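## Task

Lift the black can from the turntable and set it upright on the coaster, without moving the remaining cans from their spots on the turntable.

## Robot and tools

Robot: two six-joint arms, left_arm and right_arm, each ending in a two-finger gripper. Left_arm's fingers are rigid. Right_arm's fingers can fold: only the outer quarter of each pad (toward the fingertip) grips firmly; deeper in, a narrow can may slip or be held loosely, and a fingertip pushed into the table folds easily, spoiling the next grip.

Frames. The scene frame has its origin at table-top height between the arms, +x away from the robot over the table, +y toward left_arm, +z up. Arm names do not match image sides. Each arm reports its gripper pose, velocities and targets in its own base frame. Bases in the scene frame: left_arm at (-0.012, +0.622, 0) m, quat_wxyz (+1.000, 0, 0, +0.020); right_arm at (+0.025, -0.701, 0) m, quat_wxyz (+1.000, 0, 0, +0.003). Reported hand positions can be off by a few centimetres, more when stretched out. Gripper axes: fingers point along +z, they open and close along y; end_effector_position is the point between closed pads, and fingertips reach roughly 33 mm past it (about 9 mm when wide open).

Joint order, used in every row and every per-arm list: wrist pitch, forearm roll, wrist roll, elbow, waist, shoulder.

The 18-number row (shared by execute_actions and move): one flat list covering both arms, left_arm first. For each arm: six joint numbers in the order above, then gripper position, force_limit, speed. All values lie in [-1, 1]. The joint numbers are offsets, not poses: they are added to the arm's current Joint targets (as printed in the last result), scaled so 1.0 equals 1.553 rad for waist and shoulder, 2.33 rad for elbow, 2.913 rad for forearm roll, wrist pitch and wrist roll. An offset of 0 keeps a joint on its target. Joint ranges: elbow -2.792 to 2.792 rad, all others -6.283 to 6.283; asking beyond these by more than 0.010 rad gets the action refused. Gripper position is absolute: +1 fully open (140 mm), about -0.8 pads touch, -1 closes until blocked. force_limit sets squeeze (about 14 N at -1 up to 58 N at +1 for a slow close); speed sets finger speed (about 30 mm/s at -1, 140 at 0, 250 at +1); faster closes grip harder. To leave a gripper alone, resend its previous three numbers.

execute_actions(actions, cameras): actions is a list of actions; each action is up to 15 rows, one per 1/30 s step, the last row repeating to fill 15. Offsets in every row of an action count from the targets at that action's start, not from the previous row. An empty actions list returns state plus all camera images. cameras takes names (cam_low, cam_left_wrist, cam_right_wrist) or ["all"].

move(target, speed, blend, stop_force, zero, blocking, cameras): target is one 18-number row or a list of up to 15 rows; every row's offsets count from the same starting Joint targets. speed is rad/s of the joint with the farthest to go, 0.01 to 3.92 (default 0.5). blend (rad) rounds corners between listed targets. stop_force (10 to 80 N) ends an arm's path when it feels that much push against its motion; use with low speed for touching down a can, omit it when moving away from contact. zero resets the force baseline (default true). blocking=false returns early (not allowed with stop_force). Paths do not avoid obstacles. The result adds a move: line (done, off_target, moving, held, fault).

wait(seconds 0 to 10) lets things run; stop brakes a running move; zoom_image(camera, region [x0, y0, x1, y1] pixels, at most 504 per side) magnifies one of the latest images (each 672x504); finished_scene(scene) ends the current scene, giving its number.

Results. Joint positions, velocities, targets and torques per arm in the joint order above. The last 12 control steps of a call may still be running when the result arrives (Kept back line). object_status: 0 moving, 1 blocked while opening, 2 blocked while closing (a grip on something), 3 reached position or pads met. position_measured is in counts: 3 open, about 139 = 60 mm, 200 = 20 mm, 230 pads together. "joint sent to its limit" means a joint hit its range end; "joint command not followed" means the clearance check between arms altered targets. Flange force and external joint torques estimate outside loads, including a held can's weight, and are noisy.

Avoid: torque faults (load limits: waist and shoulder 309, elbow 145, forearm roll 23.9, wrist pitch 24.8, wrist roll 23 N m) and force faults at 144 N, both freezing the arm for 10 s; driving past a firm contact, since the arms are stiff; contact between the two arms; knocking over or shifting the other cans; dropping the can or releasing it while it moves; anything leaving the table; long stretched holds that overheat motors. Set the can upright on the coaster, then open and retreat.

Each tool is called after ">>>" as name(argument=value, ...) on one line, values as JSON.

## Session

>>> execute_actions(actions=[])

Scene clock: 0.00 s.
left_arm: end_effector_position=(+0.2381, -0.6173, +0.3035) position_measured=3 object_status=3 end_effector_quat_wxyz=(-0.234, -0.348, +0.713, -0.562) | right_arm: end_effector_position=(+0.2371, +0.1925, +0.2300) position_measured=3 object_status=3 end_effector_quat_wxyz=(+0.711, -0.156, -0.634, -0.262)
Joint names: [wrist pitch, forearm roll, wrist roll, elbow, waist, shoulder]
Joint positions: left_arm=[0.639 -2.295 -1.451 2.389 -1.029 -0.067] | right_arm=[2.048 0.613 -1.46 2.254 -0.051 0.497]
Joint velocities: within noise
Joint torques (N m): no reading
External joint torques (N m): no reading
Flange force (N): no reading
Joint targets: left_arm=[0.639 -2.295 -1.451 2.389 -1.029 -0.067] | right_arm=[2.048 0.613 -1.460 2.254 -0.051 0.497]
Tool commands: left_gripper/position=+1.0 left_gripper/force_limit=+1.0 left_gripper/speed=+1.0 right_gripper/position=+1.0 right_gripper/force_limit=+1.0 right_gripper/speed=+1.0

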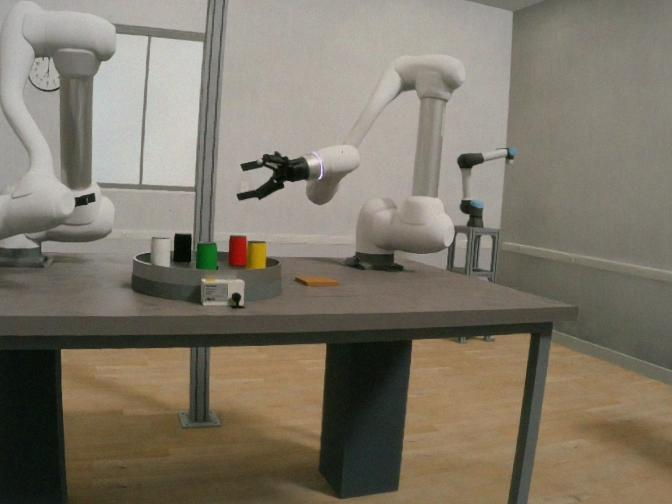

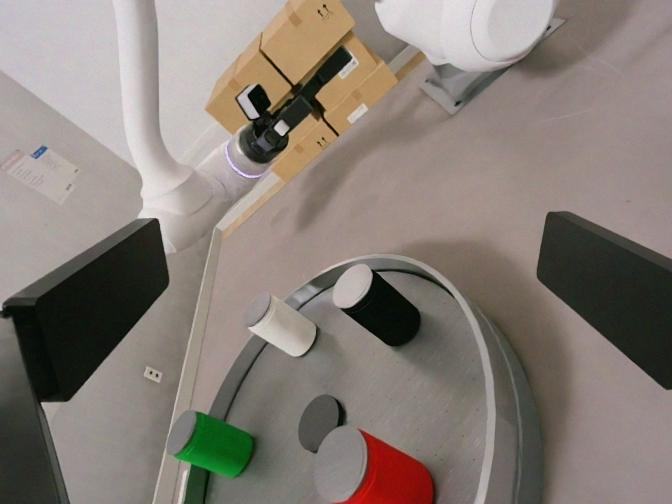

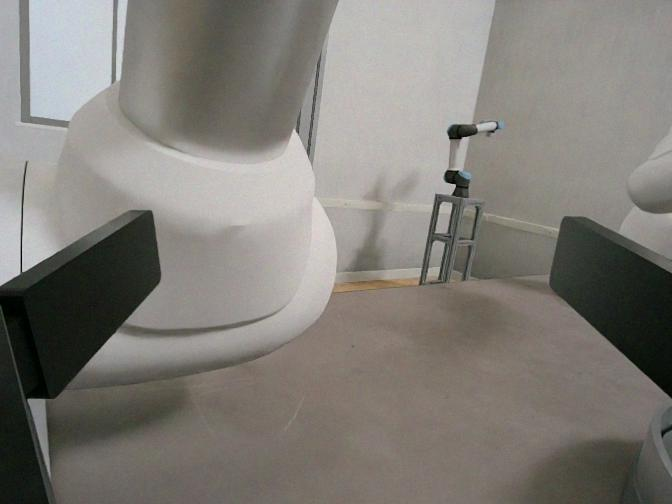

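>>> move(target=[0.3234,0.7878,-0.4305,-0.4798,-0.0937,0.2299,1,-1,-0.5,0,0,0,0,0,0,1,1,1], speed=1.6, cameras=["all"])

Scene clock: 11.37 s.
left_arm: end_effector_position=(+0.3154, -0.6660, +0.4195) position_measured=3 object_status=3 end_effector_quat_wxyz=(+0.000, +0.021, +1.000, +0.000) | right_arm: end_effector_position=(+0.2371, +0.1925, +0.2300) position_measured=3 object_status=3 end_effector_quat_wxyz=(+0.711, -0.156, -0.634, -0.262)
Joint names: [wrist pitch, forearm roll, wrist roll, elbow, waist, shoulder]
Joint positions: left_arm=[1.581 -0.001 -2.705 1.271 -1.175 0.29] | right_arm=[2.048 0.613 -1.46 2.254 -0.051 0.497]
Joint torques (N m): left_arm=[0.12 4.53 0.21 -41.99 1.82 -72.82] | right_arm=[2.29 1.68 -0.38 -16.66 0.65 -62.96]
External joint torques (N m): left_arm=[-0.11 -0.23 -0.21 -0.08 -1.26 1.07] | right_arm=[0.33 0.19 0.38 0.63 -0.56 -2.57]
Flange force (N): left_arm=[0.9 -2.6 0.0] | right_arm=[5.9 -1.3 2.7]
Joint targets: left_arm=[1.581 -0.001 -2.705 1.271 -1.175 0.290] | right_arm=[2.048 0.613 -1.460 2.254 -0.051 0.497]
move: done

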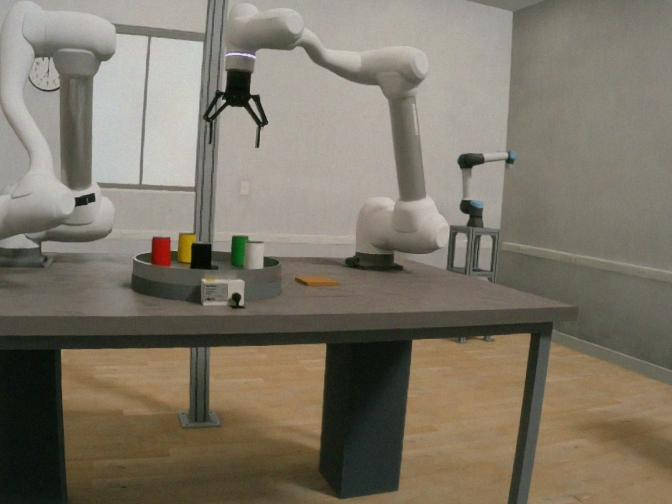

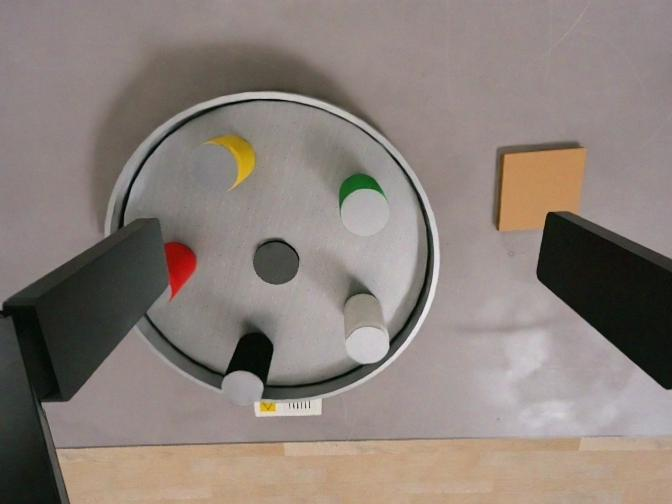

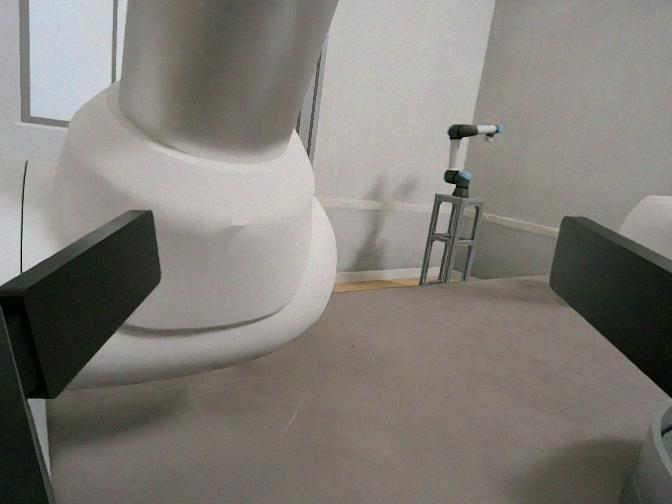

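>>> wait(seconds=1, cameras=["cam_left_wrist"])

>>> wait(seconds=2, cameras=["cam_left_wrist"])

Scene clock: 14.87 s.
left_arm: end_effector_position=(+0.3154, -0.6660, +0.4195) position_measured=3 object_status=3 end_effector_quat_wxyz=(+0.000, +0.021, +1.000, +0.000) | right_arm: end_effector_position=(+0.2371, +0.1925, +0.2300) position_measured=3 object_status=3 end_effector_quat_wxyz=(+0.711, -0.156, -0.634, -0.262)
Joint names: [wrist pitch, forearm roll, wrist roll, elbow, waist, shoulder]
Joint positions: left_arm=[1.581 -0.001 -2.705 1.271 -1.175 0.29] | right_arm=[2.048 0.613 -1.46 2.254 -0.051 0.497]
Joint torques (N m): left_arm=[0.24 4.73 0.23 -41.78 1.59 -72.92] | right_arm=[2.28 1.64 -0.37 -16.63 0.84 -64.04]
External joint torques (N m): left_arm=[-0.23 -0.45 -0.23 -0.36 -1.82 1.11] | right_arm=[0.34 0.23 0.37 0.58 -0.86 -1.5]
Flange force (N): left_arm=[1.3 -3.4 -0.3] | right_arm=[4.0 -1.4 1.4]
Joint targets: left_arm=[1.581 -0.001 -2.705 1.271 -1.175 0.290] | right_arm=[2.048 0.613 -1.460 2.254 -0.051 0.497]
Tool commands: left_gripper/position=+1.0 left_gripper/force_limit=-1.0 left_gripper/speed=-0.5 right_gripper/position=+1.0 right_gripper/force_limit=+1.0 right_gripper/speed=+1.0
wait: 1.00 s; at rest from the start
Images, in order (width x height): cam_left_wrist 672x504.

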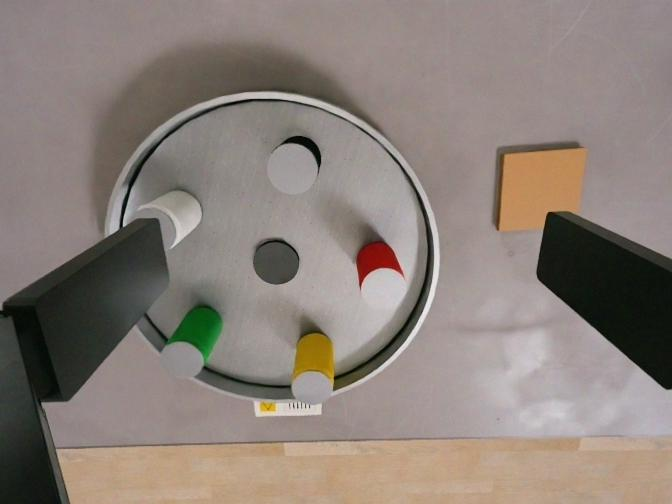

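Scene clock: 16.87 s.
left_arm: end_effector_position=(+0.3154, -0.6660, +0.4195) position_measured=3 object_status=3 end_effector_quat_wxyz=(+0.000, +0.021, +1.000, +0.000) | right_arm: end_effector_position=(+0.2371, +0.1925, +0.2300) position_measured=3 object_status=3 end_effector_quat_wxyz=(+0.711, -0.156, -0.634, -0.262)
Joint names: [wrist pitch, forearm roll, wrist roll, elbow, waist, shoulder]
Joint positions: left_arm=[1.581 -0.001 -2.705 1.271 -1.175 0.29] | right_arm=[2.048 0.613 -1.46 2.254 -0.051 0.497]
Joint torques (N m): left_arm=[0.21 4.86 0.18 -41.9 1.65 -72.62] | right_arm=[2.33 1.62 -0.38 -16.21 0.7 -63.51]
External joint torques (N m): left_arm=[-0.2 -0.59 -0.18 -0.15 -1.77 0.91] | right_arm=[0.29 0.26 0.38 0.15 -0.62 -2.02]
Flange force (N): left_arm=[1.6 -2.7 0.1] | right_arm=[4.9 -0.6 1.5]
Joint targets: left_arm=[1.581 -0.001 -2.705 1.271 -1.175 0.290] | right_arm=[2.048 0.613 -1.460 2.254 -0.051 0.497]
Tool commands: left_gripper/position=+1.0 left_gripper/force_limit=-1.0 left_gripper/speed=-0.5 right_gripper/position=+1.0 right_gripper/force_limit=+1.0 right_gripper/speed=+1.0
wait: 2.00 s; at rest by 0.17 s
Images, in order (width x height): cam_left_wrist 672x504.

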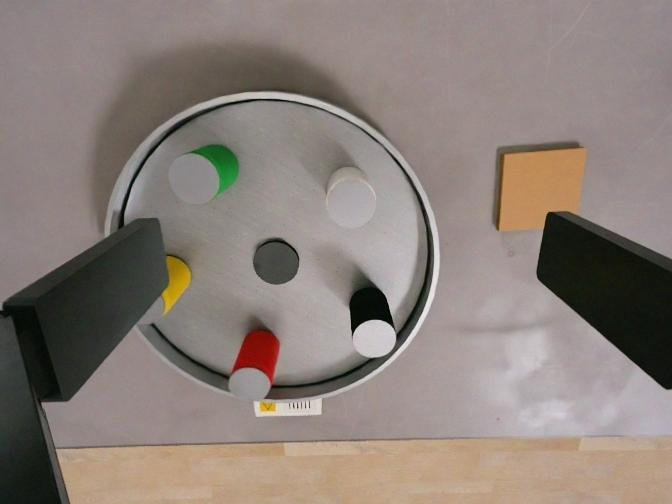

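>>> move(target=[-0.0705,0,0.3735,0.0739,-0.0715,0.0212,1,-0.2,-0.73,0,0,0,0,0,0,1,1,1], speed=1.2, cameras=["cam_left_wrist"])

>>> wait(seconds=1.5, cameras=["cam_left_wrist"])

Scene clock: 37.13 s.
left_arm: end_effector_position=(+0.2422, -0.7054, +0.2994) position_measured=3 object_status=3 end_effector_quat_wxyz=(+0.000, +0.581, +0.814, +0.000) | right_arm: end_effector_position=(+0.2371, +0.1925, +0.2300) position_measured=3 object_status=3 end_effector_quat_wxyz=(+0.711, -0.156, -0.634, -0.262)
Joint names: [wrist pitch, forearm roll, wrist roll, elbow, waist, shoulder]
Joint positions: left_arm=[1.376 -0.001 -1.617 1.443 -1.286 0.323] | right_arm=[2.048 0.613 -1.46 2.254 -0.051 0.497]
Joint torques (N m): left_arm=[0.27 4.78 0.2 -41.05 1.77 -74.59] | right_arm=[2.32 1.72 -0.46 -16.4 1.36 -62.95]
External joint torques (N m): left_arm=[-0.23 -0.53 -0.2 -0.2 -1.56 0.25] | right_arm=[0.3 0.17 0.46 0.33 -1.53 -2.57]
Flange force (N): left_arm=[-0.6 -2.4 0.2] | right_arm=[6.3 -2.6 1.3]
Joint targets: left_arm=[1.376 -0.001 -1.617 1.443 -1.286 0.323] | right_arm=[2.048 0.613 -1.460 2.254 -0.051 0.497]
move: done
Images, in order (width x height): cam_left_wrist 672x504.

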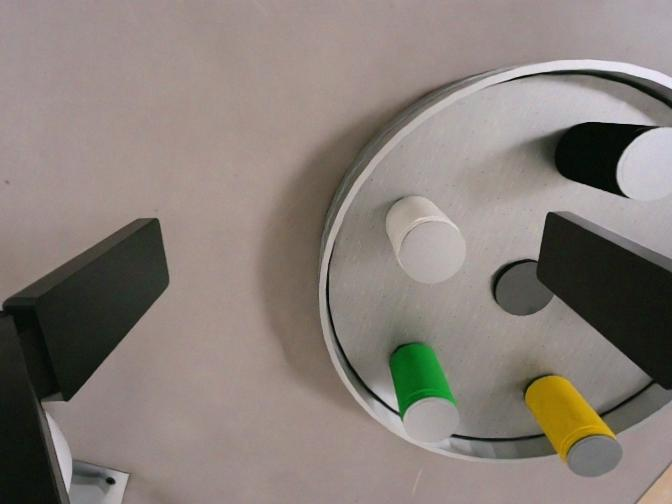

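Scene clock: 38.63 s.
left_arm: end_effector_position=(+0.2421, -0.7054, +0.2994) position_measured=3 object_status=3 end_effector_quat_wxyz=(+0.000, +0.581, +0.814, +0.000) | right_arm: end_effector_position=(+0.2371, +0.1925, +0.2300) position_measured=3 object_status=3 end_effector_quat_wxyz=(+0.711, -0.156, -0.634, -0.262)
Joint names: [wrist pitch, forearm roll, wrist roll, elbow, waist, shoulder]
Joint positions: left_arm=[1.376 -0.001 -1.617 1.443 -1.286 0.323] | right_arm=[2.048 0.613 -1.46 2.254 -0.051 0.497]
Joint torques (N m): left_arm=[0.24 4.76 0.18 -40.87 2.13 -74.86] | right_arm=[2.37 1.64 -0.48 -16.34 1.42 -62.9]
External joint torques (N m): left_arm=[-0.2 -0.52 -0.18 -0.35 -2.04 0.76] | right_arm=[0.25 0.26 0.48 0.23 -1.86 -2.55]
Flange force (N): left_arm=[-1.7 -3.0 0.1] | right_arm=[6.4 -2.8 0.9]
Joint targets: left_arm=[1.376 -0.001 -1.617 1.443 -1.286 0.323] | right_arm=[2.048 0.613 -1.460 2.254 -0.051 0.497]
Tool commands: left_gripper/position=+1.0 left_gripper/force_limit=-0.2 left_gripper/speed=-0.73 right_gripper/position=+1.0 right_gripper/force_limit=+1.0 right_gripper/speed=+1.0
wait: 1.50 s; at rest by 0.17 s
Images, in order (width x height): cam_left_wrist 672x504.

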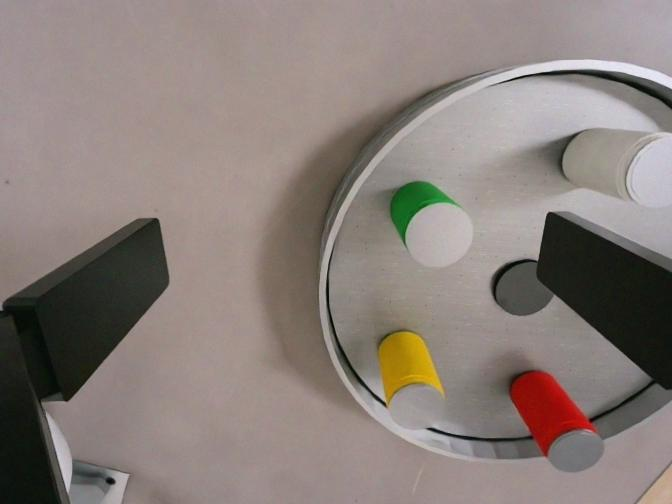

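>>> move(target=[[-0.0577,0,0,0.0415,0.1159,0.0459,-1,-0.2,-0.73,0,0,0,0,0,0,1,1,1],[-0.0577,0,0,0.0415,0.1996,0.0459,-1,-0.2,-0.73,0,0,0,0,0,0,1,1,1],[0,0,0,0,0.277,0,-1,-0.2,-0.73,0,0,0,0,0,0,1,1,1]], speed=0.18, blend=0.03, blocking=false)

>>> wait(seconds=0.5, cameras=["cam_left_wrist"])

>>> wait(seconds=0.5, cameras=["cam_left_wrist"])

>>> wait(seconds=0.5, cameras=["cam_left_wrist"])

>>> wait(seconds=0.5)

>>> wait(seconds=3)

Scene clock: 41.60 s.
left_arm: end_effector_position=(+0.2957, -0.6936, +0.2565) position_measured=44 object_status=0 end_effector_quat_wxyz=(+0.000, +0.551, +0.835, +0.000) end_effector_velocity=(+0.130, +0.038, -0.106) end_effector_angular_velocity=(+0.002, +0.001, +0.179) | right_arm: end_effector_position=(+0.2371, +0.1925, +0.2300) position_measured=3 object_status=3 end_effector_quat_wxyz=(+0.711, -0.156, -0.634, -0.262)
Joint names: [wrist pitch, forearm roll, wrist roll, elbow, waist, shoulder]
Joint positions: left_arm=[1.308 -0.001 -1.617 1.482 -1.213 0.352] | right_arm=[2.048 0.613 -1.46 2.254 -0.051 0.497]
Joint velocities: left_arm=[-0.167 0 0.001 0.098 0.18 0.071] | right_arm=[within noise]
Joint torques (N m): left_arm=[0.12 4.66 0.16 -39.47 -0.93 -72.38] | right_arm=[2.32 1.7 -0.4 -16.59 1.2 -63.1]
External joint torques (N m): left_arm=[-0.06 -0.49 -0.16 -1.19 0.68 -4.38] | right_arm=[0.3 0.17 0.4 0.57 -1.26 -2.43]
Flange force (N): left_arm=[4.3 0.7 -3.3] | right_arm=[5.9 -2.4 1.8]
Joint targets: left_arm=[1.295 -0.001 -1.617 1.490 -1.200 0.357] | right_arm=[2.048 0.613 -1.460 2.254 -0.051 0.497]
Tool commands: left_gripper/position=-1.0 left_gripper/force_limit=-0.2 left_gripper/speed=-0.73 right_gripper/position=+1.0 right_gripper/force_limit=+1.0 right_gripper/speed=+1.0
move: running; path passed 0 of 3 targets; left_arm: the waist is farthest, 0.358 rad from its target

Scene clock: 42.10 s.
left_arm: end_effector_position=(+0.3595, -0.6701, +0.2050) position_measured=93 object_status=0 end_effector_quat_wxyz=(+0.000, +0.513, +0.858, +0.000) end_effector_velocity=(+0.123, +0.058, -0.082) end_effector_angular_velocity=(+0.000, +0.000, +0.177) | right_arm: end_effector_position=(+0.2371, +0.1925, +0.2300) position_measured=3 object_status=3 end_effector_quat_wxyz=(+0.711, -0.156, -0.634, -0.262)
Joint names: [wrist pitch, forearm roll, wrist roll, elbow, waist, shoulder]
Joint positions: left_arm=[1.226 -0.001 -1.617 1.53 -1.124 0.387] | right_arm=[2.048 0.613 -1.46 2.254 -0.051 0.497]
Joint velocities: left_arm=[-0.132 0 0.002 0.076 0.179 0.056] | right_arm=[within noise]
Joint torques (N m): left_arm=[-0.06 4.67 0.23 -39.79 3.83 -84.46] | right_arm=[2.38 1.72 -0.27 -16.28 0.84 -63.13]
External joint torques (N m): left_arm=[0.12 -0.5 -0.23 -0.88 -3.76 3.06] | right_arm=[0.24 0.16 0.27 0.25 -0.87 -2.4]
Flange force (N): left_arm=[-6.4 -5.2 0.5] | right_arm=[5.5 -1.6 1.7]
Joint targets: left_arm=[1.217 -0.001 -1.617 1.535 -1.110 0.390] | right_arm=[2.048 0.613 -1.460 2.254 -0.051 0.497]
Tool commands: left_gripper/position=-1.0 left_gripper/force_limit=-0.2 left_gripper/speed=-0.73 right_gripper/position=+1.0 right_gripper/force_limit=+1.0 right_gripper/speed=+1.0
earlier move: running; path passed 0 of 3 targets; left_arm: the waist is farthest, 0.268 rad from its target
wait: 0.50 s; no rest
Images, in order (width x height): cam_left_wrist 672x504.

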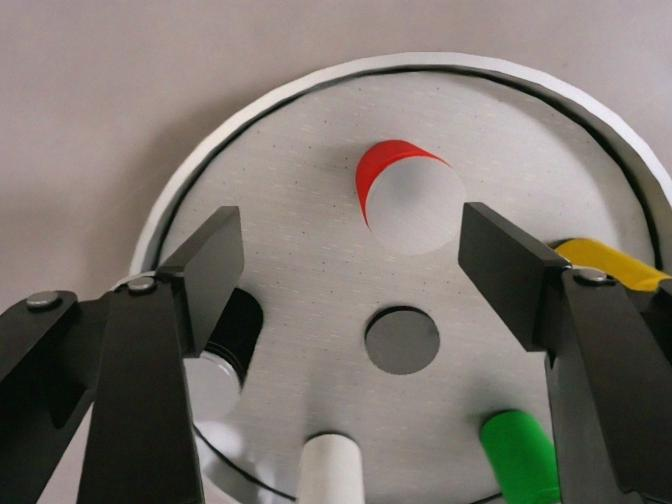

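Scene clock: 42.60 s.
left_arm: end_effector_position=(+0.4185, -0.6360, +0.1937) position_measured=141 object_status=0 end_effector_quat_wxyz=(+0.000, +0.474, +0.881, +0.000) end_effector_velocity=(+0.115, +0.076, +0.000) end_effector_angular_velocity=(+0.001, +0.000, +0.179) | right_arm: end_effector_position=(+0.2371, +0.1925, +0.2300) position_measured=3 object_status=3 end_effector_quat_wxyz=(+0.711, -0.156, -0.634, -0.262)
Joint names: [wrist pitch, forearm roll, wrist roll, elbow, waist, shoulder]
Joint positions: left_arm=[1.208 -0.001 -1.617 1.54 -1.034 0.394] | right_arm=[2.048 0.613 -1.46 2.254 -0.051 0.497]
Joint velocities: left_arm=[0 0 0.002 0 0.18 0] | right_arm=[within noise]
Joint torques (N m): left_arm=[0.22 4.52 0.16 -38.69 1.44 -80.35] | right_arm=[2.33 1.6 -0.39 -16.61 0.99 -63.56]
External joint torques (N m): left_arm=[-0.16 -0.47 -0.16 -0.46 -0.92 1.04] | right_arm=[0.28 0.25 0.39 0.62 -0.84 -1.99]
Flange force (N): left_arm=[-2.4 -1.4 0.4] | right_arm=[4.9 -1.5 2.0]
Joint targets: left_arm=[1.208 -0.001 -1.617 1.540 -1.020 0.394] | right_arm=[2.048 0.613 -1.460 2.254 -0.051 0.497]
Tool commands: left_gripper/position=-1.0 left_gripper/force_limit=-0.2 left_gripper/speed=-0.73 right_gripper/position=+1.0 right_gripper/force_limit=+1.0 right_gripper/speed=+1.0
earlier move: running; path passed 1 of 3 targets; left_arm: the waist is farthest, 0.178 rad from its target
wait: 0.50 s; no rest
Images, in order (width x height): cam_left_wrist 672x504.

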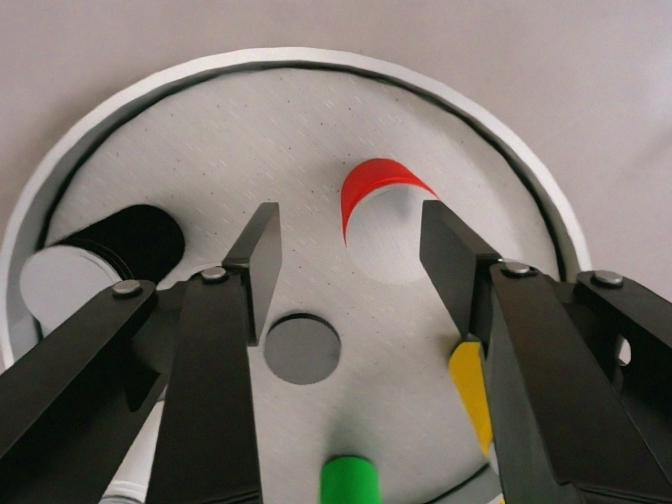

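Scene clock: 43.10 s.
left_arm: end_effector_position=(+0.4676, -0.5986, +0.2143) position_measured=189 object_status=0 end_effector_quat_wxyz=(+0.000, +0.438, +0.899, +0.000) end_effector_velocity=(+0.073, +0.071, +0.109) end_effector_angular_velocity=(+0.000, +0.000, +0.133) | right_arm: end_effector_position=(+0.2371, +0.1925, +0.2300) position_measured=3 object_status=3 end_effector_quat_wxyz=(+0.711, -0.156, -0.634, -0.262)
Joint names: [wrist pitch, forearm roll, wrist roll, elbow, waist, shoulder]
Joint positions: left_arm=[1.241 -0.001 -1.617 1.521 -0.953 0.38] | right_arm=[2.048 0.613 -1.46 2.254 -0.051 0.497]
Joint velocities: left_arm=[0.175 0 -0.001 -0.1 0.132 -0.074] | right_arm=[within noise]
Joint torques (N m): left_arm=[0.24 4.58 0.2 -39.02 5.27 -82.81] | right_arm=[2.28 1.68 -0.35 -16.51 0.74 -63.19]
External joint torques (N m): left_arm=[-0.18 -0.48 -0.2 -1.02 -5.97 3.62] | right_arm=[0.34 0.2 0.36 0.46 -0.68 -2.35]
Flange force (N): left_arm=[-7.3 -8.1 1.0] | right_arm=[5.5 -1.3 2.1]
Joint targets: left_arm=[1.253 -0.001 -1.617 1.514 -0.943 0.375] | right_arm=[2.048 0.613 -1.460 2.254 -0.051 0.497]
Tool commands: left_gripper/position=-1.0 left_gripper/force_limit=-0.2 left_gripper/speed=-0.73 right_gripper/position=+1.0 right_gripper/force_limit=+1.0 right_gripper/speed=+1.0
earlier move: running; path passed 2 of 3 targets; left_arm: the wrist pitch is farthest, 0.135 rad from its target
wait: 0.50 s; no rest
Images, in order (width x height): cam_left_wrist 672x504.

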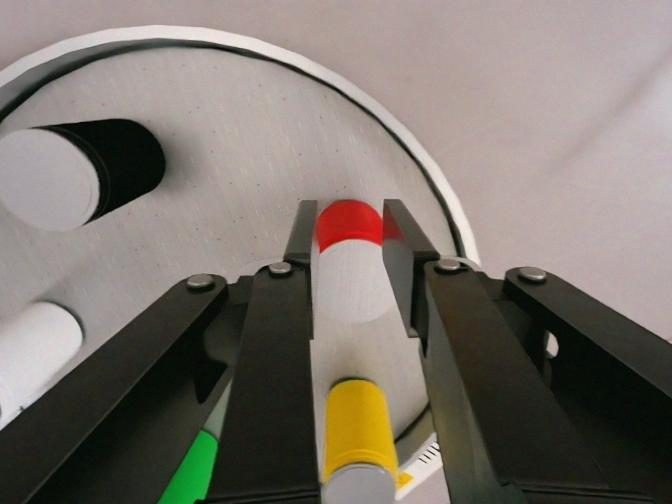

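Scene clock: 43.60 s.
left_arm: end_effector_position=(+0.5001, -0.5611, +0.2706) position_measured=231 object_status=0 end_effector_quat_wxyz=(+0.000, +0.409, +0.913, +0.000) end_effector_velocity=(+0.060, +0.079, +0.113) end_effector_angular_velocity=(-0.002, -0.002, +0.128) | right_arm: end_effector_position=(+0.2371, +0.1925, +0.2300) position_measured=3 object_status=3 end_effector_quat_wxyz=(+0.711, -0.156, -0.634, -0.262)
Joint names: [wrist pitch, forearm roll, wrist roll, elbow, waist, shoulder]
Joint positions: left_arm=[1.33 -0.001 -1.617 1.47 -0.888 0.342] | right_arm=[2.048 0.613 -1.46 2.254 -0.051 0.497]
Joint velocities: left_arm=[0.177 0 0.001 -0.103 0.129 -0.076] | right_arm=[within noise]
Joint torques (N m): left_arm=[-0.13 4.65 0.14 -40.51 1.63 -75.65] | right_arm=[2.28 1.65 -0.3 -16.84 1.49 -63.36]
External joint torques (N m): left_arm=[0.17 -0.48 -0.14 -0.24 -2.09 0.11] | right_arm=[0.33 0.22 0.3 0.8 -1.41 -2.19]
Flange force (N): left_arm=[-0.7 -3.0 -0.6] | right_arm=[5.4 -2.9 1.8]
Joint targets: left_arm=[1.343 -0.001 -1.617 1.462 -0.879 0.337] | right_arm=[2.048 0.613 -1.460 2.254 -0.051 0.497]
Tool commands: left_gripper/position=-1.0 left_gripper/force_limit=-0.2 left_gripper/speed=-0.73 right_gripper/position=+1.0 right_gripper/force_limit=+1.0 right_gripper/speed=+1.0
earlier move: running; path passed 2 of 3 targets; left_arm: the wrist pitch is farthest, 0.046 rad from its target
wait: 0.50 s; no rest

Scene clock: 44.10 s.
left_arm: end_effector_position=(+0.5143, -0.5401, +0.2994) position_measured=231 object_status=3 end_effector_quat_wxyz=(+0.000, +0.394, +0.919, +0.000) | right_arm: end_effector_position=(+0.2371, +0.1925, +0.2300) position_measured=3 object_status=3 end_effector_quat_wxyz=(+0.711, -0.156, -0.634, -0.262)
Joint names: [wrist pitch, forearm roll, wrist roll, elbow, waist, shoulder]
Joint positions: left_arm=[1.376 -0.001 -1.617 1.443 -0.856 0.323] | right_arm=[2.048 0.613 -1.46 2.254 -0.051 0.497]
Joint torques (N m): left_arm=[0.13 4.68 0.2 -41.03 1.22 -74.85] | right_arm=[2.39 1.67 -0.29 -16.6 0.82 -62.75]
External joint torques (N m): left_arm=[-0.09 -0.44 -0.2 -0.12 -0.93 0.82] | right_arm=[0.22 0.21 0.29 0.54 -0.74 -2.83]
Flange force (N): left_arm=[-1.4 -1.5 0.2] | right_arm=[6.1 -1.7 2.7]
Joint targets: left_arm=[1.376 -0.001 -1.617 1.443 -0.856 0.323] | right_arm=[2.048 0.613 -1.460 2.254 -0.051 0.497]
Tool commands: left_gripper/position=-1.0 left_gripper/force_limit=-0.2 left_gripper/speed=-0.73 right_gripper/position=+1.0 right_gripper/force_limit=+1.0 right_gripper/speed=+1.0
earlier move: done
wait: 0.50 of 3 s (the move ended)

>>> move(target=[-0.0563,0,0,0.0459,-0.302,0.0364,1,-0.2,0,0,0,0,0,0,0,1,1,1], speed=0.8)

Scene clock: 55.27 s.
left_arm: end_effector_position=(+0.2166, -0.7221, +0.1995) position_measured=3 object_status=0 end_effector_quat_wxyz=(+0.000, +0.597, +0.803, +0.000) | right_arm: end_effector_position=(+0.2371, +0.1925, +0.2300) position_measured=3 object_status=3 end_effector_quat_wxyz=(+0.711, -0.156, -0.634, -0.262)
Joint names: [wrist pitch, forearm roll, wrist roll, elbow, waist, shoulder]
Joint positions: left_arm=[1.212 -0.001 -1.617 1.55 -1.325 0.379] | right_arm=[2.048 0.613 -1.46 2.254 -0.051 0.497]
Joint torques (N m): left_arm=[0.22 4.5 0.17 -39.24 1.36 -79.32] | right_arm=[2.34 1.59 -0.34 -16.61 1.15 -62.35]
External joint torques (N m): left_arm=[-0.18 -0.45 -0.17 -0.15 -1.12 1.34] | right_arm=[0.28 0.3 0.34 0.56 -1.15 -3.21]
Flange force (N): left_arm=[-2.2 -1.7 0.9] | right_arm=[7.2 -2.2 2.7]
Joint targets: left_arm=[1.212 -0.001 -1.617 1.550 -1.325 0.379] | right_arm=[2.048 0.613 -1.460 2.254 -0.051 0.497]
move: done

>>> wait(seconds=0.055)

>>> move(target=[[-0.0005,0,0,0.0005,0.0005,0.0005,1,-0.2,0.00,0,0,0,0,0,0,1,1,1],[-0.0005,0,0,0.0005,0.0015,0.0005,1,-0.2,0.00,0,0,0,0,0,0,1,1,1],[0,0,0,0,0.0005,0,1,-0.2,0.00,0,0,0,0,0,0,1,1,1]], speed=[0.216,0.18,0.18], blend=0.03, blocking=false)

Scene clock: 55.80 s.
left_arm: end_effector_position=(+0.2165, -0.7221, +0.1995) position_measured=3 object_status=3 end_effector_quat_wxyz=(+0.000, +0.597, +0.803, +0.000) | right_arm: end_effector_position=(+0.2371, +0.1925, +0.2300) position_measured=3 object_status=3 end_effector_quat_wxyz=(+0.711, -0.156, -0.634, -0.262)
Joint names: [wrist pitch, forearm roll, wrist roll, elbow, waist, shoulder]
Joint positions: left_arm=[1.212 -0.001 -1.617 1.55 -1.325 0.379] | right_arm=[2.048 0.613 -1.46 2.254 -0.051 0.497]
Joint torques (N m): left_arm=[0.29 4.54 0.15 -38.92 1.63 -79.04] | right_arm=[2.26 1.71 -0.38 -16.7 1.16 -62.79]
External joint torques (N m): left_arm=[-0.24 -0.49 -0.15 -0.37 -1.43 1.44] | right_arm=[0.35 0.16 0.39 0.68 -0.93 -2.8]
Flange force (N): left_arm=[-2.7 -2.1 0.8] | right_arm=[6.5 -2.1 2.6]
Joint targets: left_arm=[1.212 -0.001 -1.617 1.550 -1.325 0.379] | right_arm=[2.048 0.613 -1.460 2.254 -0.051 0.497]
Tool commands: left_gripper/position=+1.0 left_gripper/force_limit=-0.2 left_gripper/speed=+0.0 right_gripper/position=+1.0 right_gripper/force_limit=+1.0 right_gripper/speed=+1.0
wait: 0.07 s; at rest from the start

Scene clock: 56.30 s.
left_arm: end_effector_position=(+0.2175, -0.7217, +0.1989) position_measured=3 object_status=3 end_effector_quat_wxyz=(+0.000, +0.596, +0.803, +0.000) end_effector_velocity=(-0.004, -0.004, +0.009) end_effector_angular_velocity=(-0.007, -0.002, -0.006) | right_arm: end_effector_position=(+0.2371, +0.1925, +0.2300) position_measured=3 object_status=3 end_effector_quat_wxyz=(+0.711, -0.156, -0.634, -0.262)
Joint names: [wrist pitch, forearm roll, wrist roll, elbow, waist, shoulder]
Joint positions: left_arm=[1.211 -0.001 -1.617 1.551 -1.324 0.38] | right_arm=[2.048 0.613 -1.46 2.254 -0.051 0.497]
Joint velocities: left_arm=[0.008 0 0 -0.011 -0.007 -0.005] | right_arm=[within noise]
Joint torques (N m): left_arm=[0.3 4.51 0.23 -39.11 2.93 -79.26] | right_arm=[2.35 1.7 -0.31 -16.77 0.45 -63.05]
External joint torques (N m): left_arm=[-0.26 -0.45 -0.23 -0.51 -3.25 0.89] | right_arm=[0.27 0.17 0.31 0.75 -0.2 -2.52]
Flange force (N): left_arm=[-2.1 -4.6 0.4] | right_arm=[5.4 -1.0 3.2]
Joint targets: left_arm=[1.212 -0.001 -1.617 1.550 -1.324 0.379] | right_arm=[2.048 0.613 -1.460 2.254 -0.051 0.497]
Tool commands: left_gripper/position=+1.0 left_gripper/force_limit=-0.2 left_gripper/speed=+0.0 right_gripper/position=+1.0 right_gripper/force_limit=+1.0 right_gripper/speed=+1.0
move: running; blend cut to 0.0007 rad at target 1, 0.0008 rad at target 2

>>> wait(seconds=0.1)

Scene clock: 56.97 s.
left_arm: end_effector_position=(+0.2171, -0.7220, +0.1995) position_measured=3 object_status=3 end_effector_quat_wxyz=(+0.000, +0.596, +0.803, +0.000) | right_arm: end_effector_position=(+0.2371, +0.1925, +0.2300) position_measured=3 object_status=3 end_effector_quat_wxyz=(+0.711, -0.156, -0.634, -0.262)
Joint names: [wrist pitch, forearm roll, wrist roll, elbow, waist, shoulder]
Joint positions: left_arm=[1.212 -0.001 -1.617 1.55 -1.324 0.379] | right_arm=[2.048 0.613 -1.46 2.254 -0.051 0.497]
Joint torques (N m): left_arm=[0.19 4.58 0.24 -39 1.84 -79.13] | right_arm=[2.39 1.65 -0.34 -17.02 1 -63.65]
External joint torques (N m): left_arm=[-0.15 -0.52 -0.24 -0.43 -1.67 1.14] | right_arm=[0.22 0.22 0.35 0.99 -0.87 -1.91]
Flange force (N): left_arm=[-2.4 -2.5 0.4] | right_arm=[4.5 -2.1 2.4]
Joint targets: left_arm=[1.212 -0.001 -1.617 1.550 -1.324 0.379] | right_arm=[2.048 0.613 -1.460 2.254 -0.051 0.497]
Tool commands: left_gripper/position=+1.0 left_gripper/force_limit=-0.2 left_gripper/speed=+0.0 right_gripper/position=+1.0 right_gripper/force_limit=+1.0 right_gripper/speed=+1.0
earlier move: done; blend cut to 0.0007 rad at target 1, 0.0008 rad at target 2
wait: 0.00 of 0.1 s (the move ended)

>>> wait(seconds=5.52)

>>> move(target=[[-0.0575,0,0,0.0415,0.0901,0.0455,-1,-0.2,-0.73,0,0,0,0,0,0,1,1,1],[-0.0575,0,0,0.0415,0.2061,0.0455,-1,-0.2,-0.73,0,0,0,0,0,0,1,1,1],[0,0,0,0,0.2704,0,-1,-0.2,-0.73,0,0,0,0,0,0,1,1,1]], speed=[0.216,0.18,0.18], blend=0.03, blocking=false)

>>> wait(seconds=1.0, cameras=["cam_left_wrist"])

>>> wait(seconds=4, cameras=["all"])

Scene clock: 63.27 s.
left_arm: end_effector_position=(+0.2171, -0.7220, +0.1995) position_measured=3 object_status=3 end_effector_quat_wxyz=(+0.000, +0.596, +0.803, +0.000) | right_arm: end_effector_position=(+0.2371, +0.1925, +0.2300) position_measured=3 object_status=3 end_effector_quat_wxyz=(+0.711, -0.156, -0.634, -0.262)
Joint names: [wrist pitch, forearm roll, wrist roll, elbow, waist, shoulder]
Joint positions: left_arm=[1.212 -0.001 -1.617 1.55 -1.324 0.379] | right_arm=[2.048 0.613 -1.46 2.254 -0.051 0.497]
Joint torques (N m): left_arm=[0.23 4.57 0.22 -38.83 1.76 -78.94] | right_arm=[2.26 1.64 -0.33 -16.24 1.26 -63.36]
External joint torques (N m): left_arm=[-0.19 -0.5 -0.22 -0.61 -1.21 0.95] | right_arm=[0.36 0.24 0.33 0.18 -1.3 -2.19]
Flange force (N): left_arm=[-2.6 -1.9 0.2] | right_arm=[5.5 -1.9 1.0]
Joint targets: left_arm=[1.212 -0.001 -1.617 1.550 -1.324 0.379] | right_arm=[2.048 0.613 -1.460 2.254 -0.051 0.497]
Tool commands: left_gripper/position=+1.0 left_gripper/force_limit=-0.2 left_gripper/speed=+0.0 right_gripper/position=+1.0 right_gripper/force_limit=+1.0 right_gripper/speed=+1.0
wait: 5.53 s; at rest from the start

Scene clock: 63.77 s.
left_arm: end_effector_position=(+0.2696, -0.7062, +0.1460) position_measured=44 object_status=0 end_effector_quat_wxyz=(+0.000, +0.567, +0.824, +0.000) end_effector_velocity=(+0.125, +0.048, -0.130) end_effector_angular_velocity=(+0.000, +0.000, +0.176) | right_arm: end_effector_position=(+0.2371, +0.1925, +0.2300) position_measured=3 object_status=3 end_effector_quat_wxyz=(+0.711, -0.156, -0.634, -0.262)
Joint names: [wrist pitch, forearm roll, wrist roll, elbow, waist, shoulder]
Joint positions: left_arm=[1.125 -0.001 -1.617 1.6 -1.252 0.416] | right_arm=[2.048 0.613 -1.46 2.254 -0.051 0.497]
Joint velocities: left_arm=[-0.214 0 0.001 0.124 0.177 0.09] | right_arm=[within noise]
Joint torques (N m): left_arm=[0.31 4.38 0.21 -39.09 2.42 -82.02] | right_arm=[2.35 1.68 -0.37 -16.74 0.61 -63.17]
External joint torques (N m): left_arm=[-0.25 -0.49 -0.21 1.31 -2.08 2.07] | right_arm=[0.27 0.22 0.38 0.63 -0.9 -2.32]
Flange force (N): left_arm=[0.2 -3.0 3.1] | right_arm=[5.4 -1.8 2.2]
Joint targets: left_arm=[1.109 -0.001 -1.617 1.609 -1.238 0.423] | right_arm=[2.048 0.613 -1.460 2.254 -0.051 0.497]
Tool commands: left_gripper/position=-1.0 left_gripper/force_limit=-0.2 left_gripper/speed=-0.73 right_gripper/position=+1.0 right_gripper/force_limit=+1.0 right_gripper/speed=+1.0
move: running; path passed 0 of 3 targets; left_arm: the waist is farthest, 0.348 rad from its target

Scene clock: 64.77 s.
left_arm: end_effector_position=(+0.3900, -0.6453, +0.0974) position_measured=135 object_status=0 end_effector_quat_wxyz=(+0.000, +0.491, +0.871, +0.000) end_effector_velocity=(+0.116, +0.070, +0.000) end_effector_angular_velocity=(+0.001, +0.000, +0.180) | right_arm: end_effector_position=(+0.2371, +0.1925, +0.2300) position_measured=3 object_status=3 end_effector_quat_wxyz=(+0.711, -0.156, -0.634, -0.262)
Joint names: [wrist pitch, forearm roll, wrist roll, elbow, waist, shoulder]
Joint positions: left_arm=[1.044 -0.001 -1.617 1.647 -1.073 0.45] | right_arm=[2.048 0.613 -1.46 2.254 -0.051 0.497]
Joint velocities: left_arm=[0.001 0 0 0 0.18 0] | right_arm=[within noise]
Joint torques (N m): left_arm=[0.2 4.32 0.22 -35.83 1.49 -81.94] | right_arm=[2.27 1.77 -0.34 -16.4 1.51 -63.39]
External joint torques (N m): left_arm=[-0.16 -0.58 -0.22 -0.46 -1.08 0.42] | right_arm=[0.34 0.1 0.34 0.37 -1.42 -2.17]
Flange force (N): left_arm=[-1.4 -1.7 0.2] | right_arm=[5.5 -2.6 1.0]
Joint targets: left_arm=[1.044 -0.001 -1.617 1.647 -1.060 0.450] | right_arm=[2.048 0.613 -1.460 2.254 -0.051 0.497]
Tool commands: left_gripper/position=-1.0 left_gripper/force_limit=-0.2 left_gripper/speed=-0.73 right_gripper/position=+1.0 right_gripper/force_limit=+1.0 right_gripper/speed=+1.0
earlier move: running; path passed 1 of 3 targets; left_arm: the waist is farthest, 0.169 rad from its target
wait: 1.00 s; no rest
Images, in order (width x height): cam_left_wrist 672x504.

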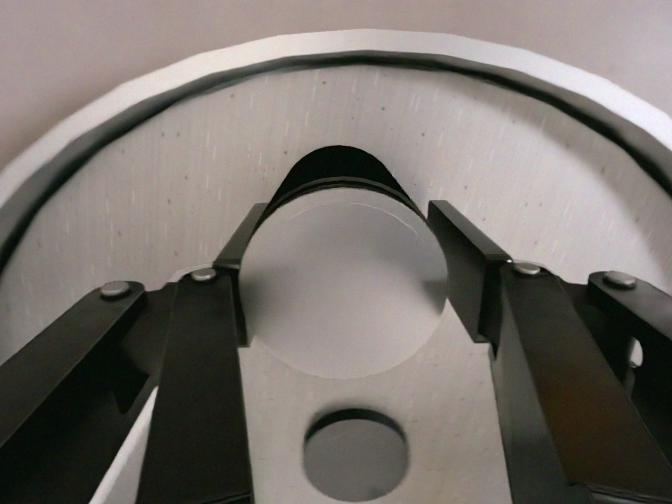

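Scene clock: 66.33 s.
left_arm: end_effector_position=(+0.4926, -0.5707, +0.1995) position_measured=152 object_status=2 end_effector_quat_wxyz=(+0.000, +0.416, +0.909, +0.000) | right_arm: end_effector_position=(+0.2371, +0.1925, +0.2300) position_measured=3 object_status=3 end_effector_quat_wxyz=(+0.711, -0.156, -0.634, -0.262)
Joint names: [wrist pitch, forearm roll, wrist roll, elbow, waist, shoulder]
Joint positions: left_arm=[1.212 -0.001 -1.617 1.55 -0.904 0.38] | right_arm=[2.048 0.613 -1.46 2.254 -0.051 0.497]
Joint torques (N m): left_arm=[0.21 4.52 0.2 -40.29 1.52 -79.74] | right_arm=[2.36 1.72 -0.29 -16.78 0.98 -62.83]
External joint torques (N m): left_arm=[-0.16 -0.49 -0.19 0.96 -1.85 1.91] | right_arm=[0.26 0.17 0.29 0.72 -1.14 -2.67]
Flange force (N): left_arm=[-0.6 -2.7 2.4] | right_arm=[6.0 -2.6 2.4]
Joint targets: left_arm=[1.212 -0.001 -1.617 1.550 -0.904 0.379] | right_arm=[2.048 0.613 -1.460 2.254 -0.051 0.497]
Tool commands: left_gripper/position=-1.0 left_gripper/force_limit=-0.2 left_gripper/speed=-0.73 right_gripper/position=+1.0 right_gripper/force_limit=+1.0 right_gripper/speed=+1.0
earlier move: done
wait: 1.57 of 4 s (the move ended)

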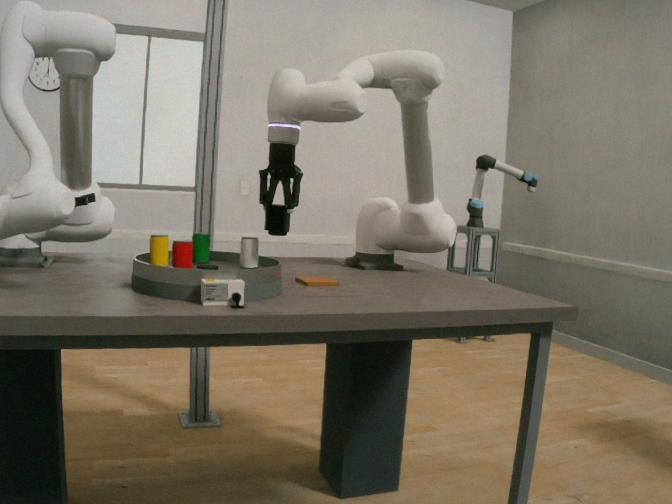

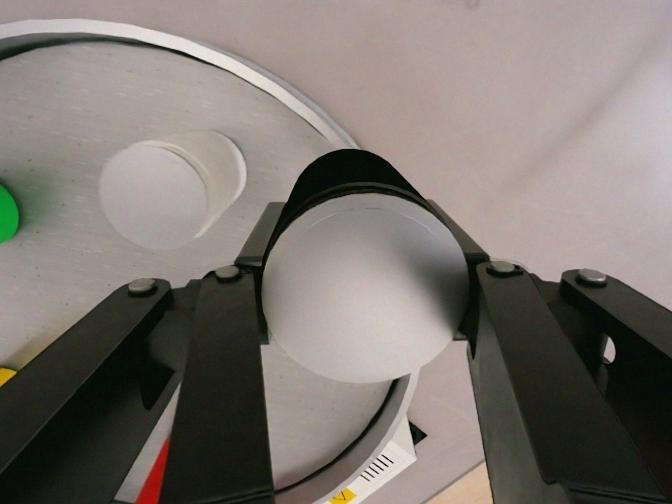

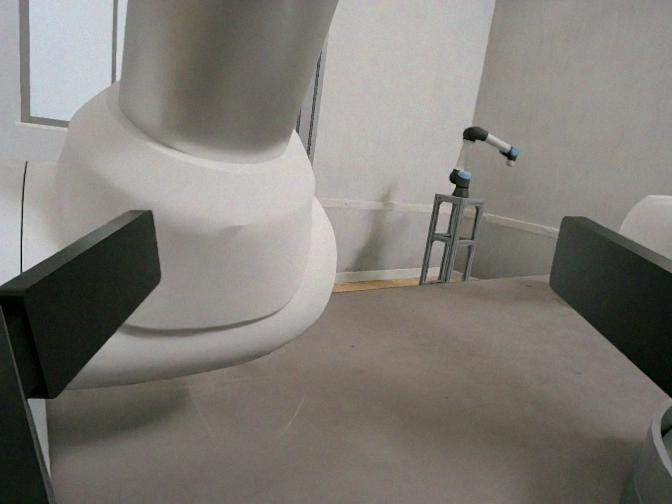

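>>> move(target=[[-0.0604,0,0,0.1809,0.0381,-0.1577,-1,-0.2,-0.73,0,0,0,0,0,0,1,1,1],[-0.1037,0,0,0.2071,0.0381,-0.1158,-1,-0.2,-0.73,0,0,0,0,0,0,1,1,1]], speed=[0.6,0.3], blend=0.04, cameras=["cam_low","cam_left_wrist"])

Scene clock: 70.47 s.
left_arm: end_effector_position=(+0.3999, -0.3989, +0.0843) position_measured=152 object_status=2 end_effector_quat_wxyz=(+0.000, +0.389, +0.921, +0.000) | right_arm: end_effector_position=(+0.2371, +0.1925, +0.2300) position_measured=3 object_status=3 end_effector_quat_wxyz=(+0.711, -0.156, -0.634, -0.262)
Joint names: [wrist pitch, forearm roll, wrist roll, elbow, waist, shoulder]
Joint positions: left_arm=[0.91 -0.001 -1.617 2.033 -0.845 0.2] | right_arm=[2.048 0.613 -1.46 2.254 -0.051 0.497]
Joint torques (N m): left_arm=[0.22 3.92 0.26 -33.63 1.62 -55.56] | right_arm=[2.24 1.68 -0.33 -16.54 0.44 -62.76]
External joint torques (N m): left_arm=[-0.17 -0.51 -0.26 0.48 -1.55 1.83] | right_arm=[0.37 0.2 0.33 0.51 -0.64 -2.71]
Flange force (N): left_arm=[-1.5 -3.2 2.8] | right_arm=[6.2 -1.4 2.5]
Joint targets: left_arm=[0.910 -0.001 -1.617 2.033 -0.845 0.200] | right_arm=[2.048 0.613 -1.460 2.254 -0.051 0.497]
move: done
Images, in order (width x height): cam_low 672x504, cam_left_wrist 672x504.

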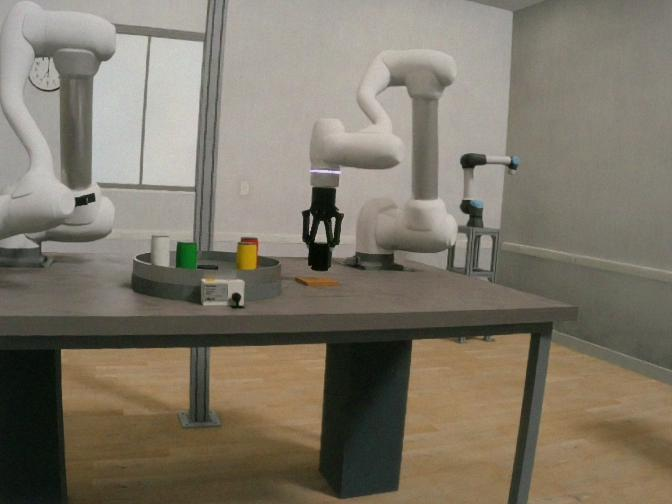

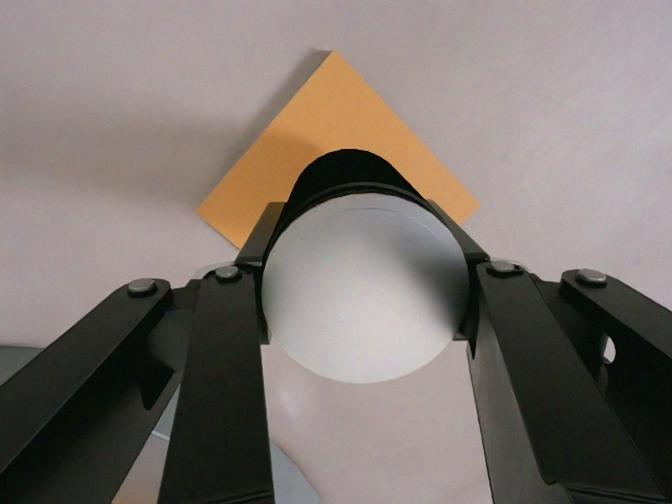

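>>> move(target=[[-0.0052,0,0,-0.0052,-0.009,0.0167,-1,-0.2,-0.73,0,0,0,0,0,0,1,1,1],[-0.0319,0,0,0.0078,-0.009,0.0473,-1,-0.2,-0.73,0,0,0,0,0,0,1,1,1]], speed=[0.1,0.04], stop_force=10, cameras=["cam_low","cam_left_wrist"])

Scene clock: 73.80 s.
left_arm: end_effector_position=(+0.4021, -0.4135, +0.0554) position_measured=152 object_status=2 end_effector_quat_wxyz=(+0.000, +0.395, +0.919, +0.000) | right_arm: end_effector_position=(+0.2371, +0.1925, +0.2300) position_measured=3 object_status=3 end_effector_quat_wxyz=(+0.711, -0.156, -0.634, -0.262)
Joint names: [wrist pitch, forearm roll, wrist roll, elbow, waist, shoulder]
Joint positions: left_arm=[0.857 -0.001 -1.617 2.035 -0.859 0.248] | right_arm=[2.048 0.613 -1.46 2.254 -0.051 0.497]
Joint torques (N m): left_arm=[-0.1 3.55 0.29 -26.68 1.66 -51.85] | right_arm=[2.34 1.7 -0.32 -16.59 0.9 -63.31]
External joint torques (N m): left_arm=[0.13 -0.29 -0.29 -5.18 -1.78 -5.53] | right_arm=[0.28 0.18 0.33 0.51 -0.9 -2.24]
Flange force (N): left_arm=[-2.0 -3.6 -10.7] | right_arm=[5.3 -1.8 1.9]
Joint targets: left_arm=[0.857 -0.001 -1.617 2.035 -0.859 0.248] | right_arm=[2.048 0.613 -1.460 2.254 -0.051 0.497]
move: contact (left_arm); path passed 1 of 2 targets; left_arm: the wrist pitch is farthest, 0.040 rad from its target
Images, in order (width x height): cam_low 672x504, cam_left_wrist 672x504.

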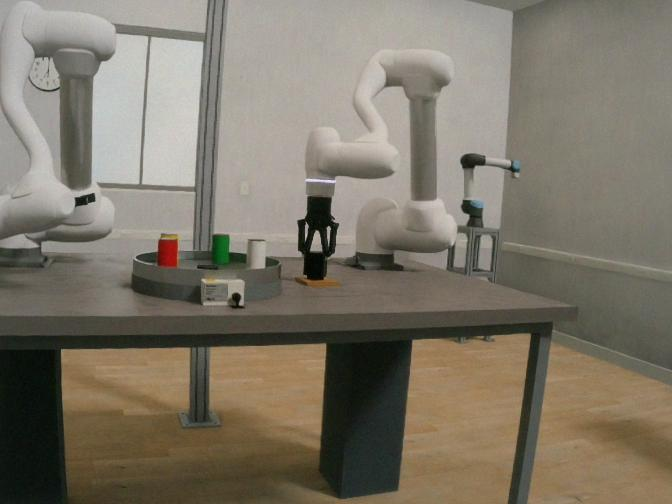

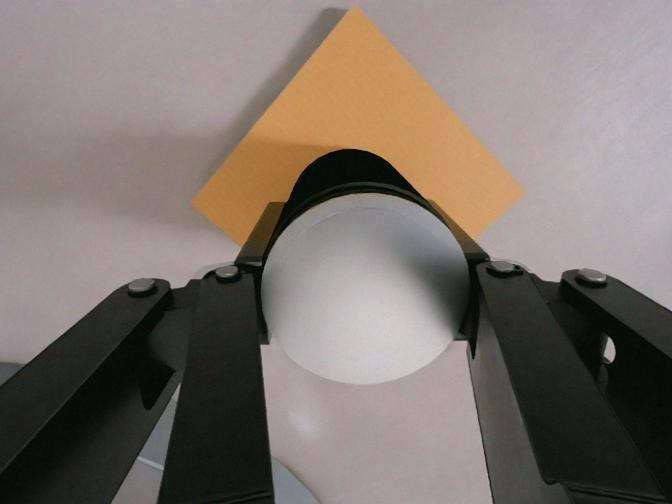

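>>> move(target=[[0,0,0,0,0,0,0.5,-0.2,-0.7,0,0,0,0,0,0,1,1,1],[0.0771,0,0,-0.043,0,-0.0799,0.5,-0.2,-0.7,0,0,0,0,0,0,1,1,1]], speed=[0.3,0.4], cameras=["cam_low","cam_left_wrist"])

Scene clock: 76.87 s.
left_arm: end_effector_position=(+0.3988, -0.4097, +0.1728) position_measured=66 object_status=3 end_effector_quat_wxyz=(+0.000, +0.395, +0.919, +0.000) | right_arm: end_effector_position=(+0.2371, +0.1925, +0.2300) position_measured=3 object_status=3 end_effector_quat_wxyz=(+0.711, -0.156, -0.634, -0.262)
Joint names: [wrist pitch, forearm roll, wrist roll, elbow, waist, shoulder]
Joint positions: left_arm=[1.082 -0.001 -1.617 1.935 -0.859 0.124] | right_arm=[2.048 0.613 -1.46 2.254 -0.051 0.497]
Joint torques (N m): left_arm=[0.19 4.3 0.23 -37 1.57 -50.29] | right_arm=[2.36 1.74 -0.27 -16.5 1.23 -63.04]
External joint torques (N m): left_arm=[-0.15 -0.49 -0.23 -0.08 -1.54 0.15] | right_arm=[0.26 0.14 0.28 0.44 -1.2 -2.51]
Flange force (N): left_arm=[-0.2 -3.1 0.3] | right_arm=[5.8 -2.4 1.7]
Joint targets: left_arm=[1.082 -0.001 -1.617 1.935 -0.859 0.124] | right_arm=[2.048 0.613 -1.460 2.254 -0.051 0.497]
move: done
Images, in order (width x height): cam_low 672x504, cam_left_wrist 672x504.

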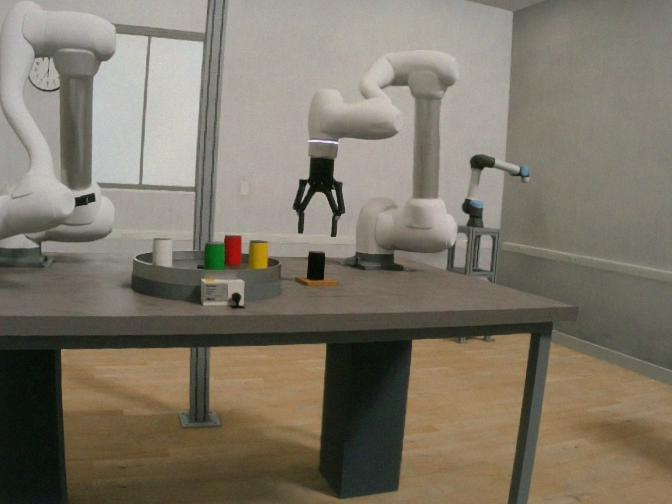

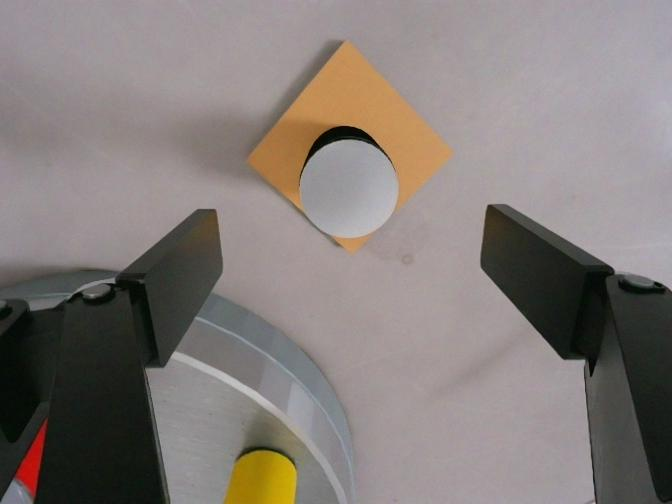

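Placed and standing on the coaster.

>>> finished_scene(scene=1)

The scene is finished: the task was done.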